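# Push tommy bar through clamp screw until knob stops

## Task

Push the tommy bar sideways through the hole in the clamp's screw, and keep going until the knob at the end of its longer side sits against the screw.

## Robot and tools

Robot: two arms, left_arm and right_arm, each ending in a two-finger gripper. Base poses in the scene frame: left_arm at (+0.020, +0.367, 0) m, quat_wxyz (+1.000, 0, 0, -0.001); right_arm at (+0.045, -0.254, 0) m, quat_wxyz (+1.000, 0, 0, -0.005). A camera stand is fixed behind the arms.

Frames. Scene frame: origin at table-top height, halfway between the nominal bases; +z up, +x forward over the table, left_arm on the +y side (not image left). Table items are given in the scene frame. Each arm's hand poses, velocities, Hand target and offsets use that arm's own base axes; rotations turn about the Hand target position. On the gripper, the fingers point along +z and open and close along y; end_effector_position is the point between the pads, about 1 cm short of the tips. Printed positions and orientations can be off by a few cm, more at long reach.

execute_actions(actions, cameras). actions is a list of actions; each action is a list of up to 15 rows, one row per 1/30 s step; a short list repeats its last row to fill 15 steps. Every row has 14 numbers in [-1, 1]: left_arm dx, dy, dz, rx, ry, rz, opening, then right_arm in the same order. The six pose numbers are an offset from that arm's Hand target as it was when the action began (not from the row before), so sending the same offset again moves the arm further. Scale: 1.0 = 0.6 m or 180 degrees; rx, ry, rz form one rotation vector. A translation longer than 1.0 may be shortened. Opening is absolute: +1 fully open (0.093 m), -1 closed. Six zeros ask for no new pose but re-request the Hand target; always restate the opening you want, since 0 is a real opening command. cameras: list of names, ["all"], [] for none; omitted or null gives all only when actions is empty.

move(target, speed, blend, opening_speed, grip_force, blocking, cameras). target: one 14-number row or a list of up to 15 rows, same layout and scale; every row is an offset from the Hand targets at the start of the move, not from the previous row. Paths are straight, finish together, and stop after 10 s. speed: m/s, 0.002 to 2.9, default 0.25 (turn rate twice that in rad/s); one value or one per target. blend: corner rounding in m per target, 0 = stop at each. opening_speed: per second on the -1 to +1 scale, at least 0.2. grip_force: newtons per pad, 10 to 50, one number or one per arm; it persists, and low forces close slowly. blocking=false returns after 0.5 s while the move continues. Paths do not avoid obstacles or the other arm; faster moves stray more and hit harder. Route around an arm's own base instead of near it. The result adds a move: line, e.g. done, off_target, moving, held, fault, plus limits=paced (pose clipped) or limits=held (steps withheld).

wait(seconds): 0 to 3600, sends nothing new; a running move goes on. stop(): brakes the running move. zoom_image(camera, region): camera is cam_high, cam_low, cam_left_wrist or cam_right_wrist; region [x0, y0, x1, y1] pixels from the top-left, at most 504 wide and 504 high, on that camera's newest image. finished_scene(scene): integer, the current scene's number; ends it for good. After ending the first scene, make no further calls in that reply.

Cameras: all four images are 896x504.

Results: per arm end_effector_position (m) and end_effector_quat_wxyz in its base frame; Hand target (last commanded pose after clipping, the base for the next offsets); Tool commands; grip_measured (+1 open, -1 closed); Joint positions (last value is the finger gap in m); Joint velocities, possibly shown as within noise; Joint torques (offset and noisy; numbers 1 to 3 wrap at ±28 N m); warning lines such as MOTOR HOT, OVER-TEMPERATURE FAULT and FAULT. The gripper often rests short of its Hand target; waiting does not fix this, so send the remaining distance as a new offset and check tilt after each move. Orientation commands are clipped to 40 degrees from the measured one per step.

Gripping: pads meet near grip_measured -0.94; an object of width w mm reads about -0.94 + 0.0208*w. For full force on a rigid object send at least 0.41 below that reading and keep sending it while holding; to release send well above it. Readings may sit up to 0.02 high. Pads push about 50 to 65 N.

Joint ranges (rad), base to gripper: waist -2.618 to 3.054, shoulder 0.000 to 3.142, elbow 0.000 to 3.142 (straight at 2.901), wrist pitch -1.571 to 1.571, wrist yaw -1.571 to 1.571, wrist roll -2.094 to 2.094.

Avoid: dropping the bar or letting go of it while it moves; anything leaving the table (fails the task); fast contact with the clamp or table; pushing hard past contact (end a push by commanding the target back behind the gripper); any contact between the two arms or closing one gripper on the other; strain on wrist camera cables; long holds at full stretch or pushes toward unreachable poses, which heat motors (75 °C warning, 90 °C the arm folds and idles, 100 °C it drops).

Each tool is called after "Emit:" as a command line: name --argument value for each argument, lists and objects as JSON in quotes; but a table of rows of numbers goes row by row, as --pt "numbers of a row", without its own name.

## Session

Emit:
execute_actions --actions '[]'

Emit:
zoom_image --camera "cam_high" --region '[300, 120, 580, 400]'

Scene clock: 0.00 s.
left_arm: end_effector_position=(+0.3833, +0.0125, +0.0749) grip_measured=+1.000 end_effector_quat_wxyz=(+0.562, -0.017, +0.821, +0.096) | right_arm: end_effector_position=(+0.3857, -0.0228, +0.0790) grip_measured=+1.000 end_effector_quat_wxyz=(+0.554, +0.031, +0.829, -0.070)
Joint positions: left_arm=[-0.076 1.613 0.338 0.905 -0.249 0.053 0.093] | right_arm=[0.011 1.566 0.366 0.808 0.161 -0.021 0.093]
Joint velocities: within noise
Joint torques (N m): no reading
Heat: left arm: 29 °C; right arm: 34 °C.
Hand target: left_arm +0.3881, +0.0123, +0.0862; +0.577, -0.020, +0.811, +0.095 | right_arm +0.3884, -0.0227, +0.0849; +0.561, +0.032, +0.825, -0.069
Tool commands: left_gripper/opening=+1.0 right_gripper/opening=+1.0

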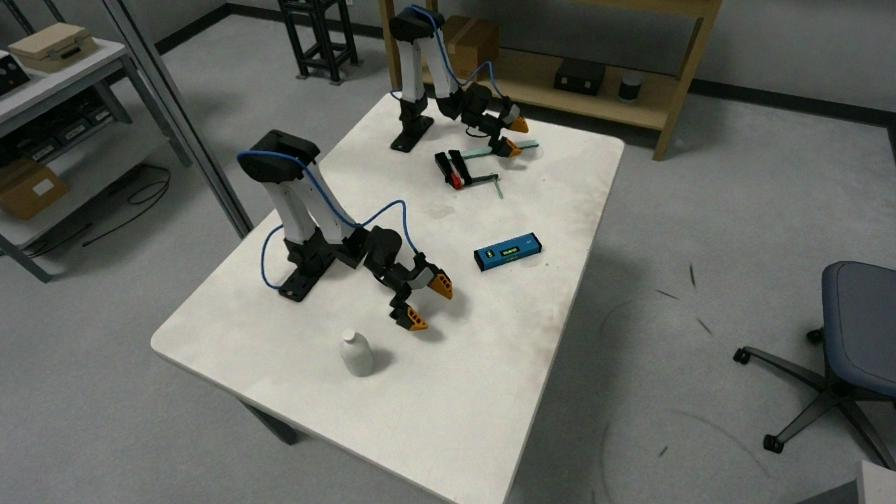

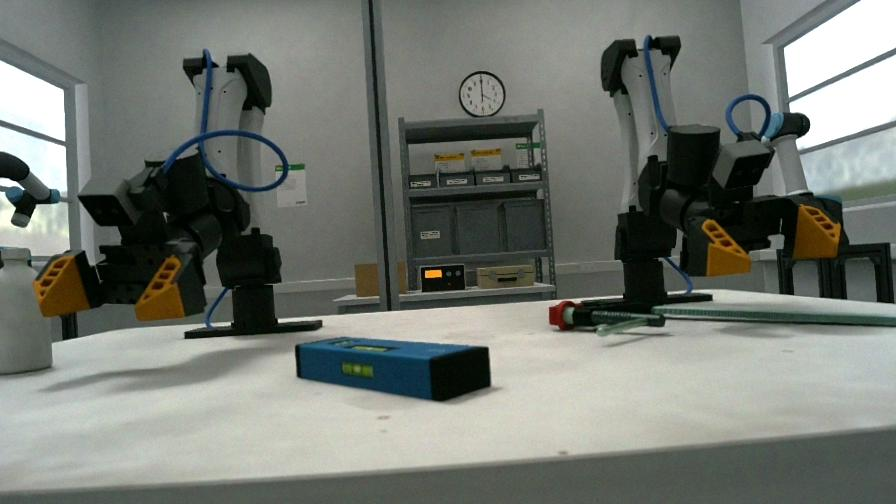

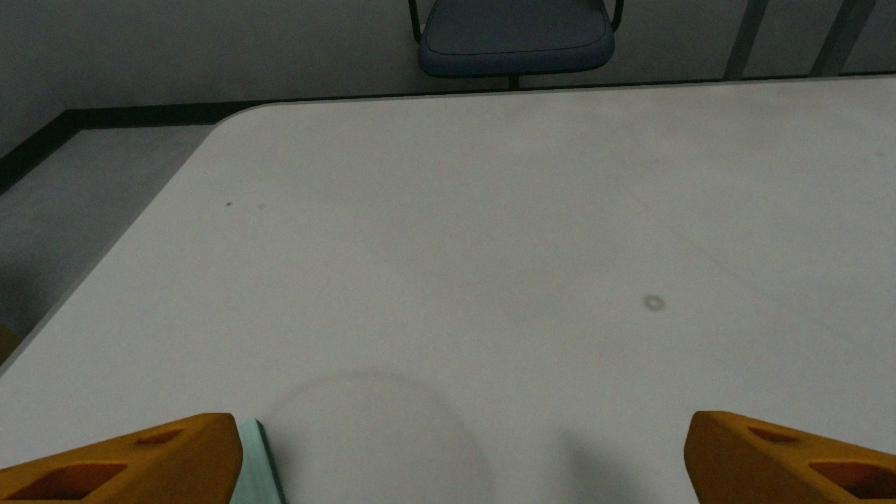

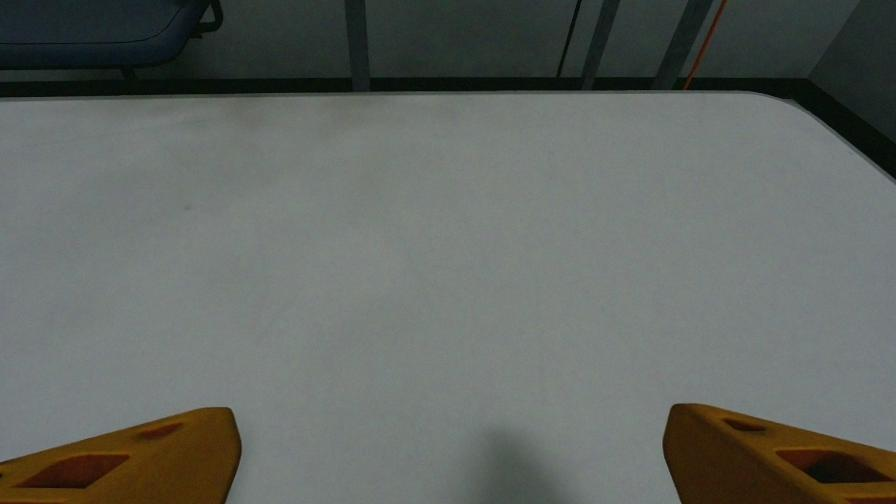

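Scaled by 1.800 from the camera's image (finer frame: 1280x720).

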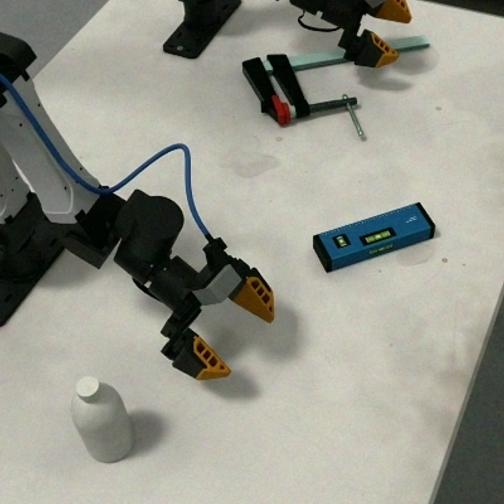

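Emit:
zoom_image --camera "cam_high" --region '[430, 130, 550, 210]'

Emit:
zoom_image --camera "cam_low" --region '[530, 280, 720, 350]'

Scaled by 4.200 from the camera's image (finer frame: 1280x720).

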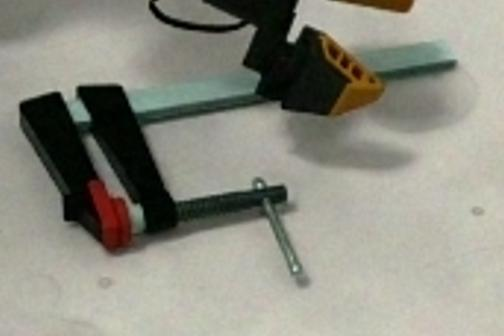

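Scaled by 2.653 from the camera's image (finer frame: 1280x720).

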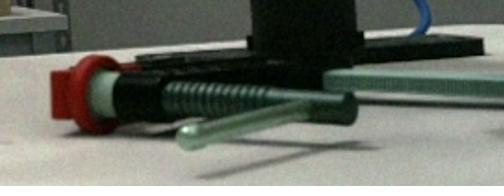

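Emit:
move --target '[-0.0752, -0.1938, 0.023, 0.1323, 0.3918, -0.2819, -0.4, 0, 0, 0, 0, 0, 0, 1]' --speed 0.3 --cameras '["cam_high", "cam_low", "cam_left_wrist"]'

Scene clock: 20.50 s.
left_arm: end_effector_position=(+0.3387, -0.1001, +0.0932) grip_measured=-0.398 end_effector_quat_wxyz=(-0.007, +0.461, +0.887, +0.002) | right_arm: end_effector_position=(+0.3857, -0.0228, +0.0790) grip_measured=+1.000 end_effector_quat_wxyz=(+0.554, +0.031, +0.829, -0.070)
Joint positions: left_arm=[-0.29 1.901 1.551 -1.234 -0.006 0.667 0.026] | right_arm=[0.011 1.566 0.366 0.808 0.161 -0.021 0.093]
Joint torques (N m): left_arm=[-0.17 -7.88 9.31 0.01 0.19 0.07] | right_arm=[-0.18 -7.04 6.01 2.28 0.01 0.05]
Heat: left arm: 33 °C; right arm: 38 °C.
Hand target: left_arm +0.3430, -0.1038, +0.0999; +0.000, +0.469, +0.883, +0.000 | right_arm +0.3884, -0.0227, +0.0849; +0.561, +0.032, +0.825, -0.069
Off the commanded pose: left_arm 0.009 m, 1 deg | right_arm 0.006 m, 1 deg.
move: done

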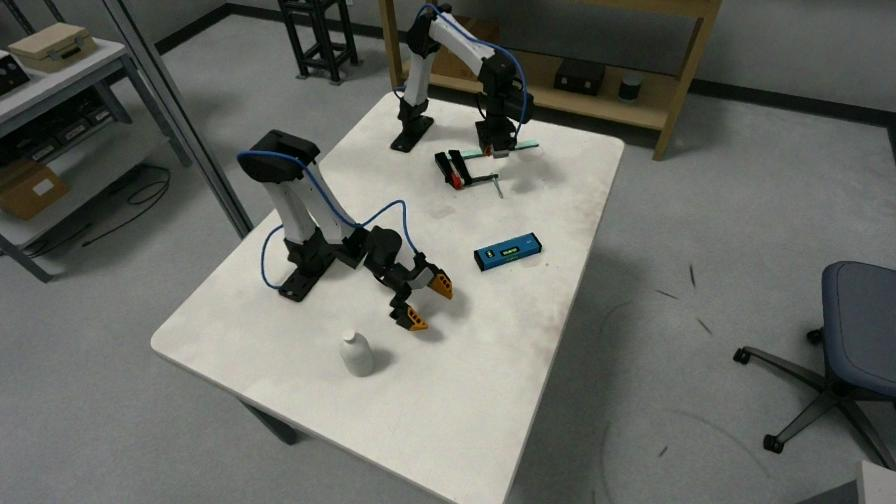

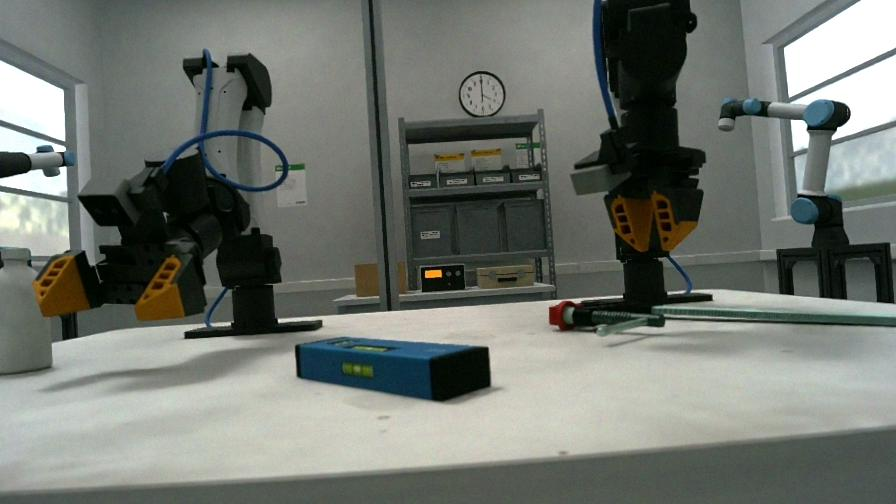

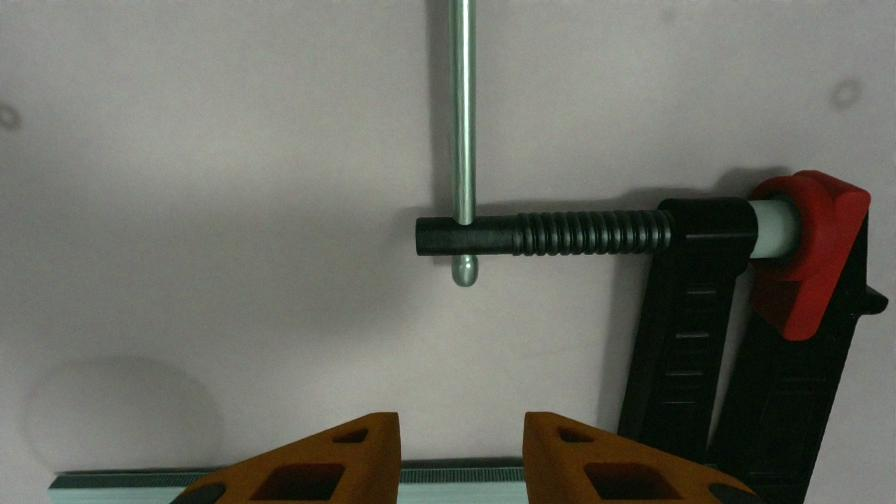

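Emit:
move --target '[-0.0100, 0.0093, -0.1098, 0, 0, 0.0072, -0.4, 0, 0, 0, 0, 0, 0, 1]' --speed 0.12 --cameras '["cam_low", "cam_left_wrist"]'

Emit:
zoom_image --camera "cam_low" --region '[530, 260, 720, 350]'

Scene clock: 28.20 s.
left_arm: end_effector_position=(+0.3324, -0.0982, +0.0346) grip_measured=-0.398 end_effector_quat_wxyz=(-0.010, +0.461, +0.887, +0.001) | right_arm: end_effector_position=(+0.3857, -0.0228, +0.0790) grip_measured=+1.000 end_effector_quat_wxyz=(+0.554, +0.031, +0.829, -0.070)
Joint positions: left_arm=[-0.29 1.932 1.355 -1.013 -0.006 0.668 0.026] | right_arm=[0.011 1.566 0.366 0.808 0.161 -0.021 0.093]
Joint torques (N m): left_arm=[0.73 -8.09 5.52 0.41 0.14 0.01] | right_arm=[-0.18 -7.04 6.04 2.28 0.02 0.06]
Heat: left arm: 32 °C; right arm: 39 °C.
Hand target: left_arm +0.3369, -0.0982, +0.0340; +0.000, +0.459, +0.888, +0.000 | right_arm +0.3884, -0.0227, +0.0849; +0.561, +0.032, +0.825, -0.069
Off the commanded pose: left_arm 0.005 m, 1 deg | right_arm 0.006 m, 1 deg.
move: done

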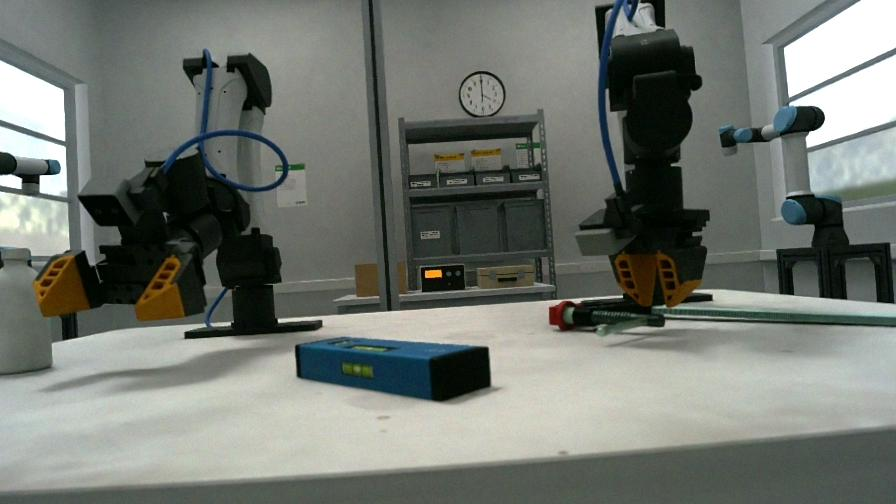

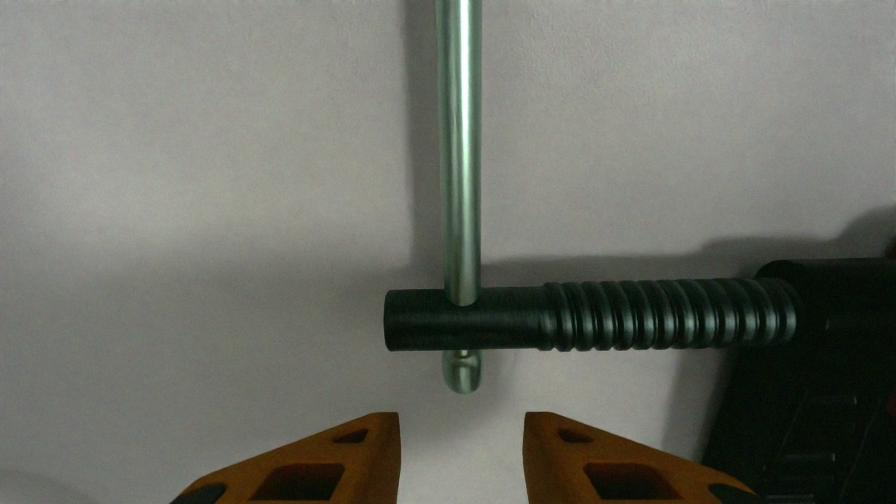

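Scaled by 2.653 from the camera's image (finer frame: 1280x720).

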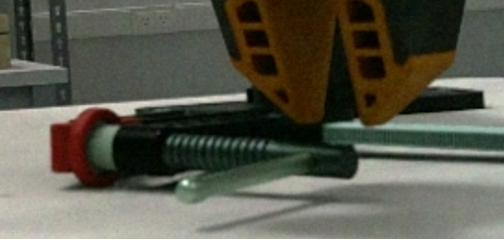

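Emit:
move --pt "-0.0025 0.0033 -0.0397 0 0 0 -0.4 0 0 0 0 0 0 1" --pt "-0.0025 0.0033 -0.0397 0 0 0 -1.0 0 0 0 0 0 0 1" --speed 0.07 --grip_force '[20, 50]' --cameras '["cam_low", "cam_left_wrist"]'

Scene clock: 33.77 s.
left_arm: end_effector_position=(+0.3311, -0.0964, +0.0112) grip_measured=-0.796 end_effector_quat_wxyz=(-0.009, +0.459, +0.888, +0.000) | right_arm: end_effector_position=(+0.3857, -0.0228, +0.0790) grip_measured=+1.000 end_effector_quat_wxyz=(+0.554, +0.031, +0.829, -0.070)
Joint positions: left_arm=[-0.285 1.958 1.291 -0.922 -0.004 0.668 0.007] | right_arm=[0.011 1.566 0.366 0.808 0.161 -0.021 0.093]
Joint torques (N m): left_arm=[0.69 -8.12 5.46 0.41 0.06 0.02] | right_arm=[-0.2 -7.02 6.02 2.28 0.01 0.06]
Heat: left arm: 33 °C; right arm: 40 °C.
Hand target: left_arm +0.3354, -0.0963, +0.0102; +0.000, +0.459, +0.888, +0.000 | right_arm +0.3884, -0.0227, +0.0849; +0.561, +0.032, +0.825, -0.069
Off the commanded pose: left_arm 0.004 m, 1 deg | right_arm 0.006 m, 1 deg.
grip_force (N): 20, 50
move: done

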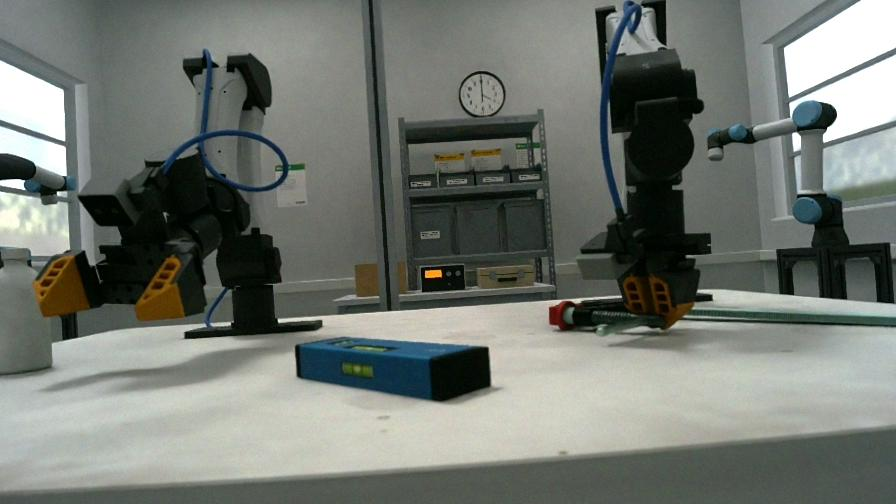

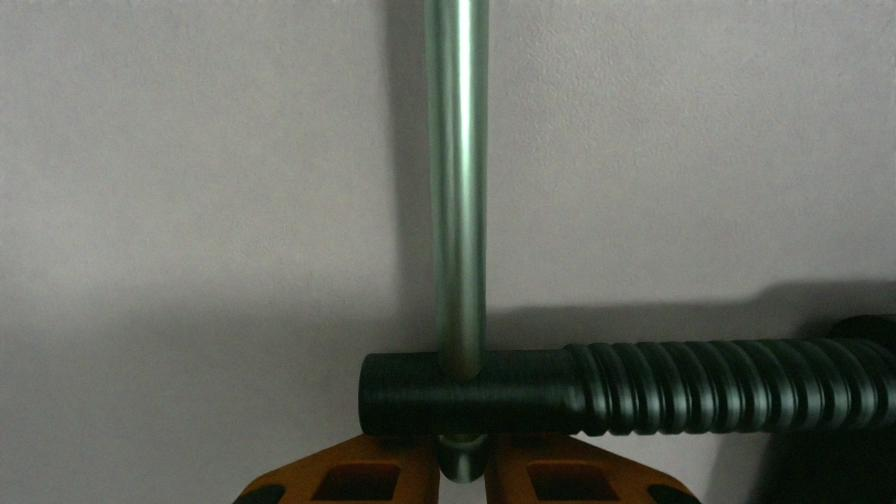

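Emit:
move --target '[-0.0395, 0.0537, 0.0042, 0, 0, 0, -1.0, 0, 0, 0, 0, 0, 0, 1]' --speed 0.06 --cameras '["cam_high", "cam_low", "cam_left_wrist"]'

Scene clock: 38.20 s.
left_arm: end_effector_position=(+0.3059, -0.0658, +0.0086) grip_measured=-0.805 end_effector_quat_wxyz=(-0.019, +0.455, +0.890, -0.007) | right_arm: end_effector_position=(+0.3857, -0.0228, +0.0790) grip_measured=+1.000 end_effector_quat_wxyz=(+0.554, +0.031, +0.829, -0.070)
Joint positions: left_arm=[-0.209 1.872 1.159 -0.899 0.004 0.736 0.007] | right_arm=[0.011 1.566 0.366 0.808 0.161 -0.021 0.093]
Joint torques (N m): left_arm=[0.59 -9.32 4.51 0.46 0.05 0.1] | right_arm=[-0.2 -7.04 6.02 2.28 0.01 0.06]
Heat: left arm: 34 °C; right arm: 41 °C.
Hand target: left_arm +0.3118, -0.0642, +0.0127; +0.000, +0.459, +0.888, +0.000 | right_arm +0.3884, -0.0227, +0.0849; +0.561, +0.032, +0.825, -0.069
Off the commanded pose: left_arm 0.007 m, 2 deg | right_arm 0.006 m, 1 deg.
grip_force (N): 20, 50
move: done

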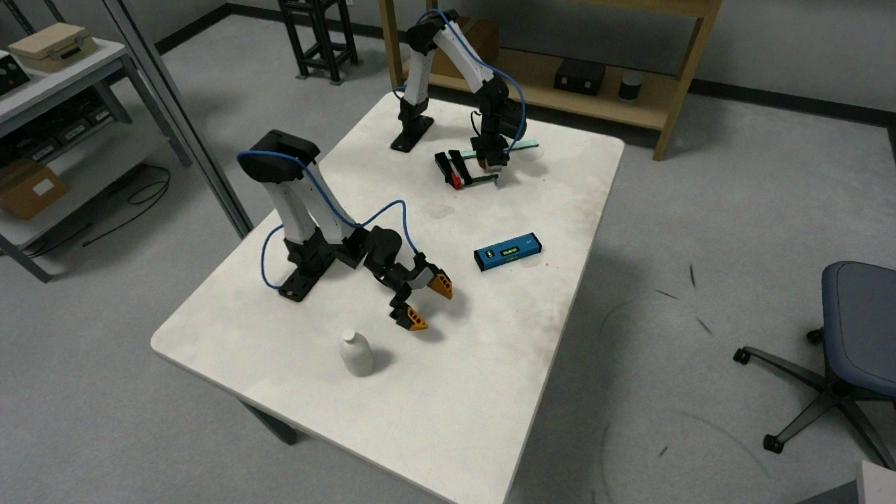

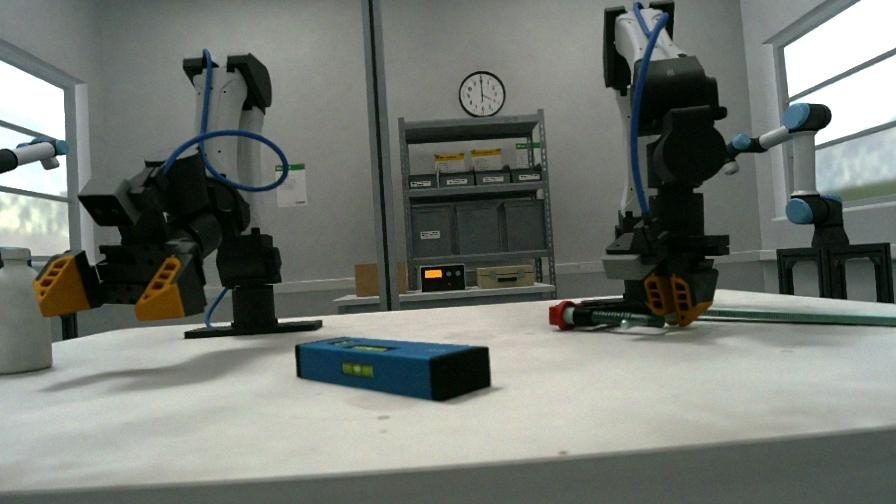

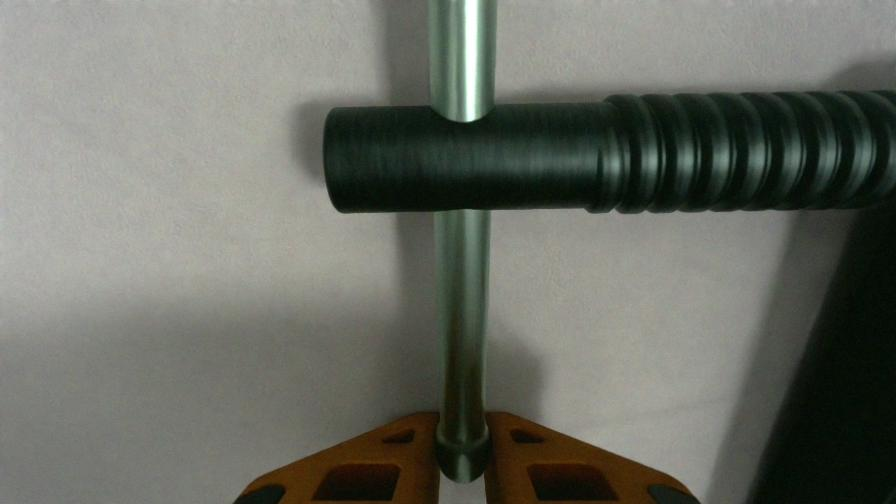

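Emit:
move --target '[-0.0296, 0.0403, 0.0042, 0, 0, 0, -1.0, 0, 0, 0, 0, 0, 0, 1]' --speed 0.05 --cameras '["cam_high", "cam_low", "cam_left_wrist"]'

Emit:
zoom_image --camera "cam_low" --region '[530, 260, 720, 350]'

Emit:
zoom_image --camera "cam_high" --region '[430, 130, 550, 210]'

Scene clock: 40.63 s.
left_arm: end_effector_position=(+0.2881, -0.0436, +0.0084) grip_measured=-0.805 end_effector_quat_wxyz=(-0.020, +0.456, +0.890, -0.011) | right_arm: end_effector_position=(+0.3857, -0.0228, +0.0790) grip_measured=+1.000 end_effector_quat_wxyz=(+0.554, +0.031, +0.829, -0.070)
Joint positions: left_arm=[-0.145 1.801 1.065 -0.879 0.008 0.803 0.007] | right_arm=[0.011 1.566 0.366 0.808 0.161 -0.021 0.093]
Joint torques (N m): left_arm=[1.05 -9.28 4.81 0.32 0.04 0.16] | right_arm=[-0.21 -7.04 6.05 2.28 0.01 0.06]
Heat: left arm: 34 °C; right arm: 41 °C.
Hand target: left_arm +0.2940, -0.0399, +0.0152; +0.000, +0.459, +0.888, +0.000 | right_arm +0.3884, -0.0227, +0.0849; +0.561, +0.032, +0.825, -0.069
Off the commanded pose: left_arm 0.010 m, 3 deg | right_arm 0.006 m, 1 deg.
grip_force (N): 20, 50
move: off_target (left_arm)

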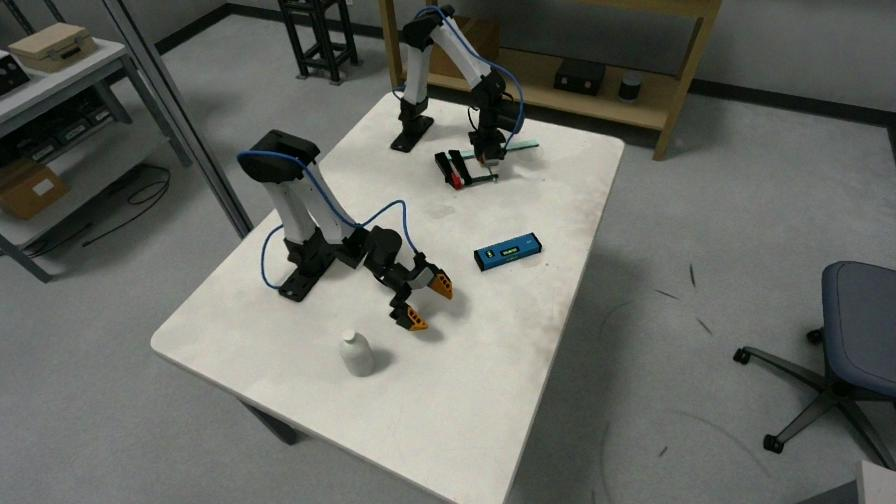

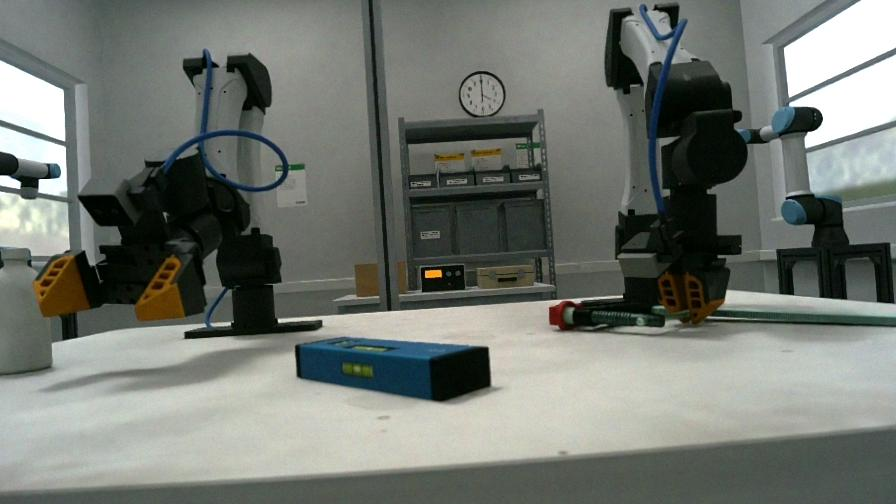

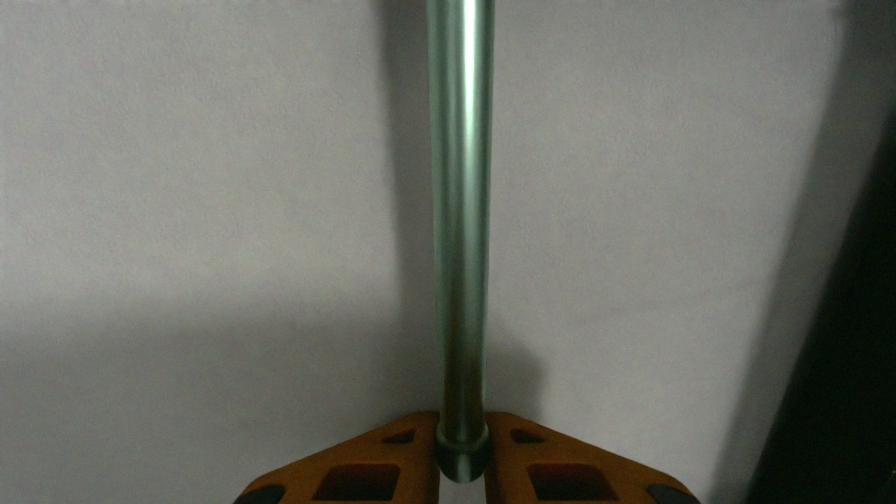

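Scaled by 2.653 from the camera's image (finer frame: 1280x720).

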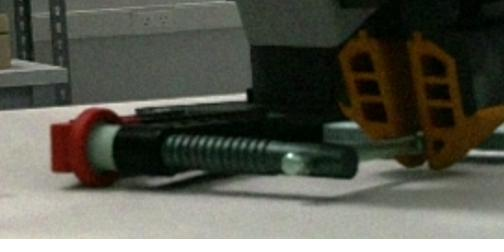

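Scaled by 4.200 from the camera's image (finer frame: 1280x720).

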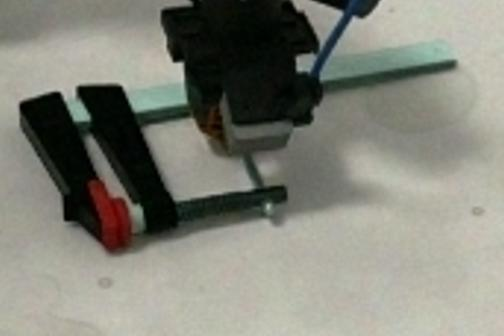

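Emit:
move --target '[-0.0045, 0.0062, 0.0, 0, 0, 0, -1.0, 0, 0, 0, 0, 0, 0, 1]' --speed 0.03

Scene clock: 42.00 s.
left_arm: end_effector_position=(+0.2878, -0.0434, +0.0082) grip_measured=-0.805 end_effector_quat_wxyz=(-0.012, +0.457, +0.889, -0.016) | right_arm: end_effector_position=(+0.3857, -0.0228, +0.0790) grip_measured=+1.000 end_effector_quat_wxyz=(+0.554, +0.031, +0.829, -0.070)
Joint positions: left_arm=[-0.137 1.791 1.052 -0.866 0.021 0.813 0.007] | right_arm=[0.011 1.566 0.366 0.808 0.161 -0.021 0.093]
Joint torques (N m): left_arm=[1.33 -9.46 4.63 0.25 -0.07 0.17] | right_arm=[-0.17 -7.04 6.02 2.28 0.01 0.06]
Heat: left arm: 34 °C; right arm: 41 °C.
Hand target: left_arm +0.2913, -0.0362, +0.0152; +0.000, +0.459, +0.888, +0.000 | right_arm +0.3884, -0.0227, +0.0849; +0.561, +0.032, +0.825, -0.069
Off the commanded pose: left_arm 0.011 m, 2 deg | right_arm 0.006 m, 1 deg.
grip_force (N): 20, 50
move: off_target (left_arm)

Emit:
move --pt "0.002 -0.005 0 0 0 0 -1.0 0 0 0 0 0 0 1" --pt "0.002 -0.005 0 0 0 0 -0.11 0 0 0 0 0 0 1" --pt "0.008 -0.005 0.055 0 0 0 -0.11 0 0 0 0 0 0 1" --pt "0.008 -0.02 0.16 0 0 0 -0.11 0 0 0 0 0 0 1" --speed '[0.03, 0.06, 0.06, 0.15]' --grip_force '[50, 50]' --cameras '["cam_high", "cam_low", "cam_left_wrist"]'

Emit:
zoom_image --camera "cam_low" --region '[530, 260, 720, 350]'

Emit:
zoom_image --camera "cam_high" --region '[430, 130, 550, 210]'

Scene clock: 49.20 s.
left_arm: end_effector_position=(+0.2915, -0.0469, +0.0974) grip_measured=-0.112 end_effector_quat_wxyz=(-0.017, +0.462, +0.887, -0.009) | right_arm: end_effector_position=(+0.3857, -0.0228, +0.0790) grip_measured=+1.000 end_effector_quat_wxyz=(+0.554, +0.031, +0.829, -0.070)
Joint positions: left_arm=[-0.156 1.703 1.321 -1.227 0.006 0.805 0.04] | right_arm=[0.011 1.566 0.366 0.808 0.161 -0.021 0.093]
Joint torques (N m): left_arm=[-0.51 -8.42 8.69 -0.04 0.03 -0.16] | right_arm=[-0.18 -7.02 6.02 2.28 0.01 0.06]
Heat: left arm: 36 °C; right arm: 42 °C.
Hand target: left_arm +0.2960, -0.0483, +0.1112; +0.000, +0.459, +0.888, +0.000 | right_arm +0.3884, -0.0227, +0.0849; +0.561, +0.032, +0.825, -0.069
Off the commanded pose: left_arm 0.015 m, 2 deg | right_arm 0.006 m, 1 deg.
move: off_target (left_arm)

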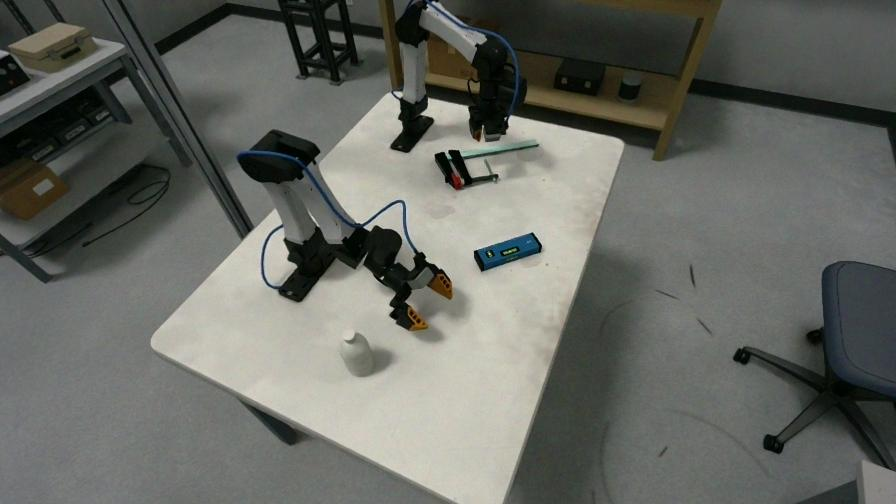

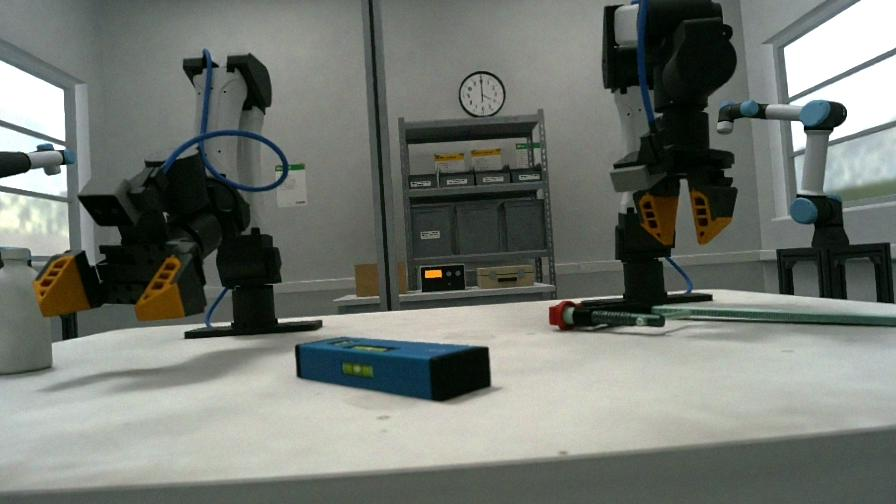

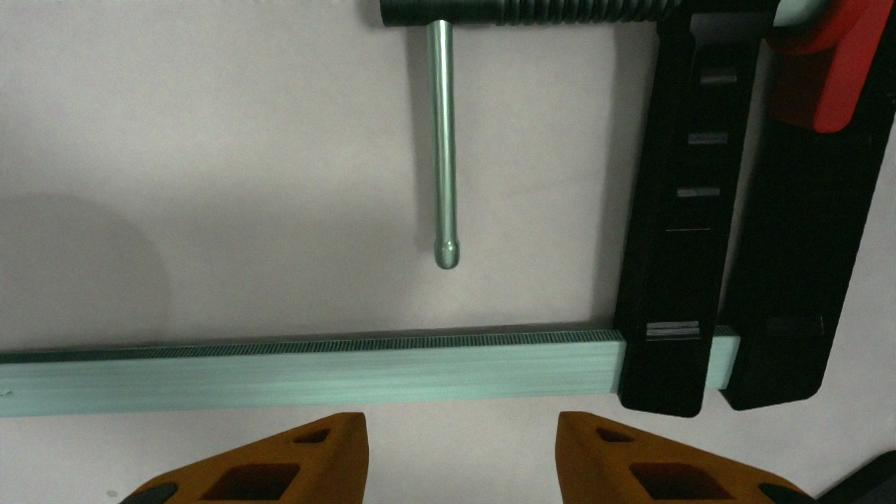

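Scaled by 2.653 from the camera's image (finer frame: 1280x720).

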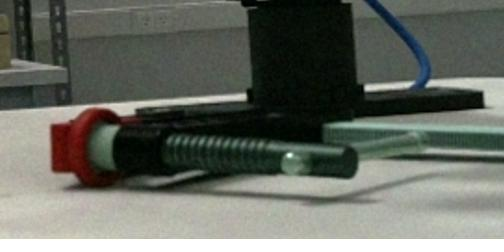

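Scaled by 4.200 from the camera's image (finer frame: 1280x720).

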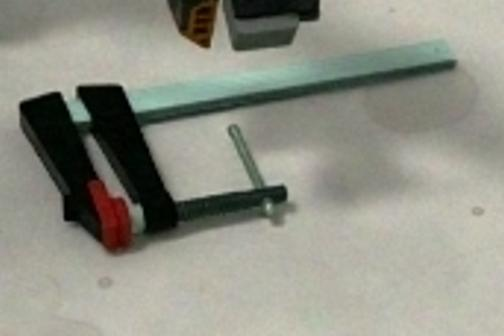

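Emit:
move --target '[0.04, -0.055, 0, 0, 0, 0, -0.11, 0, 0, 0, 0, 0, 0, 1]' --speed 0.15 --cameras '["cam_left_wrist"]'

Emit:
zoom_image --camera "cam_left_wrist" --region '[400, 60, 500, 160]'

Scene clock: 52.47 s.
left_arm: end_effector_position=(+0.3145, -0.0801, +0.1032) grip_measured=-0.112 end_effector_quat_wxyz=(-0.008, +0.465, +0.886, -0.004) | right_arm: end_effector_position=(+0.3857, -0.0228, +0.0790) grip_measured=+1.000 end_effector_quat_wxyz=(+0.554, +0.031, +0.829, -0.070)
Joint positions: left_arm=[-0.247 1.792 1.451 -1.247 0.004 0.719 0.04] | right_arm=[0.011 1.566 0.366 0.808 0.161 -0.021 0.093]
Joint torques (N m): left_arm=[-0.05 -7.13 9.25 0 0.07 -0.13] | right_arm=[-0.2 -7.05 6.02 2.28 0.01 0.06]
Heat: left arm: 37 °C; right arm: 42 °C.
Hand target: left_arm +0.3202, -0.0812, +0.1112; +0.000, +0.459, +0.888, +0.000 | right_arm +0.3884, -0.0227, +0.0849; +0.561, +0.032, +0.825, -0.069
Off the commanded pose: left_arm 0.010 m, 1 deg | right_arm 0.006 m, 1 deg.
move: done

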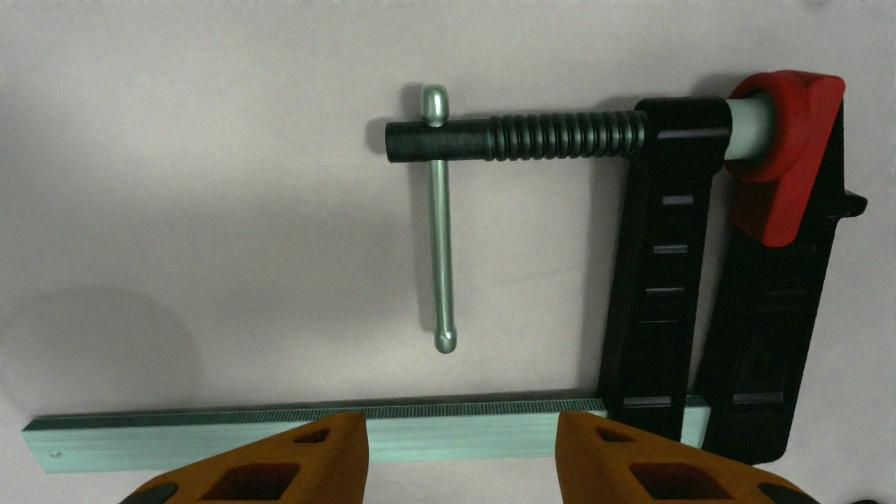

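Scaled by 5.040 from the camera's image (finer frame: 1280x720).

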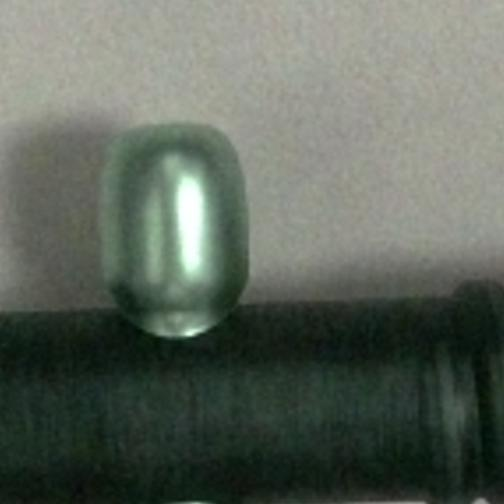

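Emit:
finished_scene --scene 3

The scene is finished: the task was done.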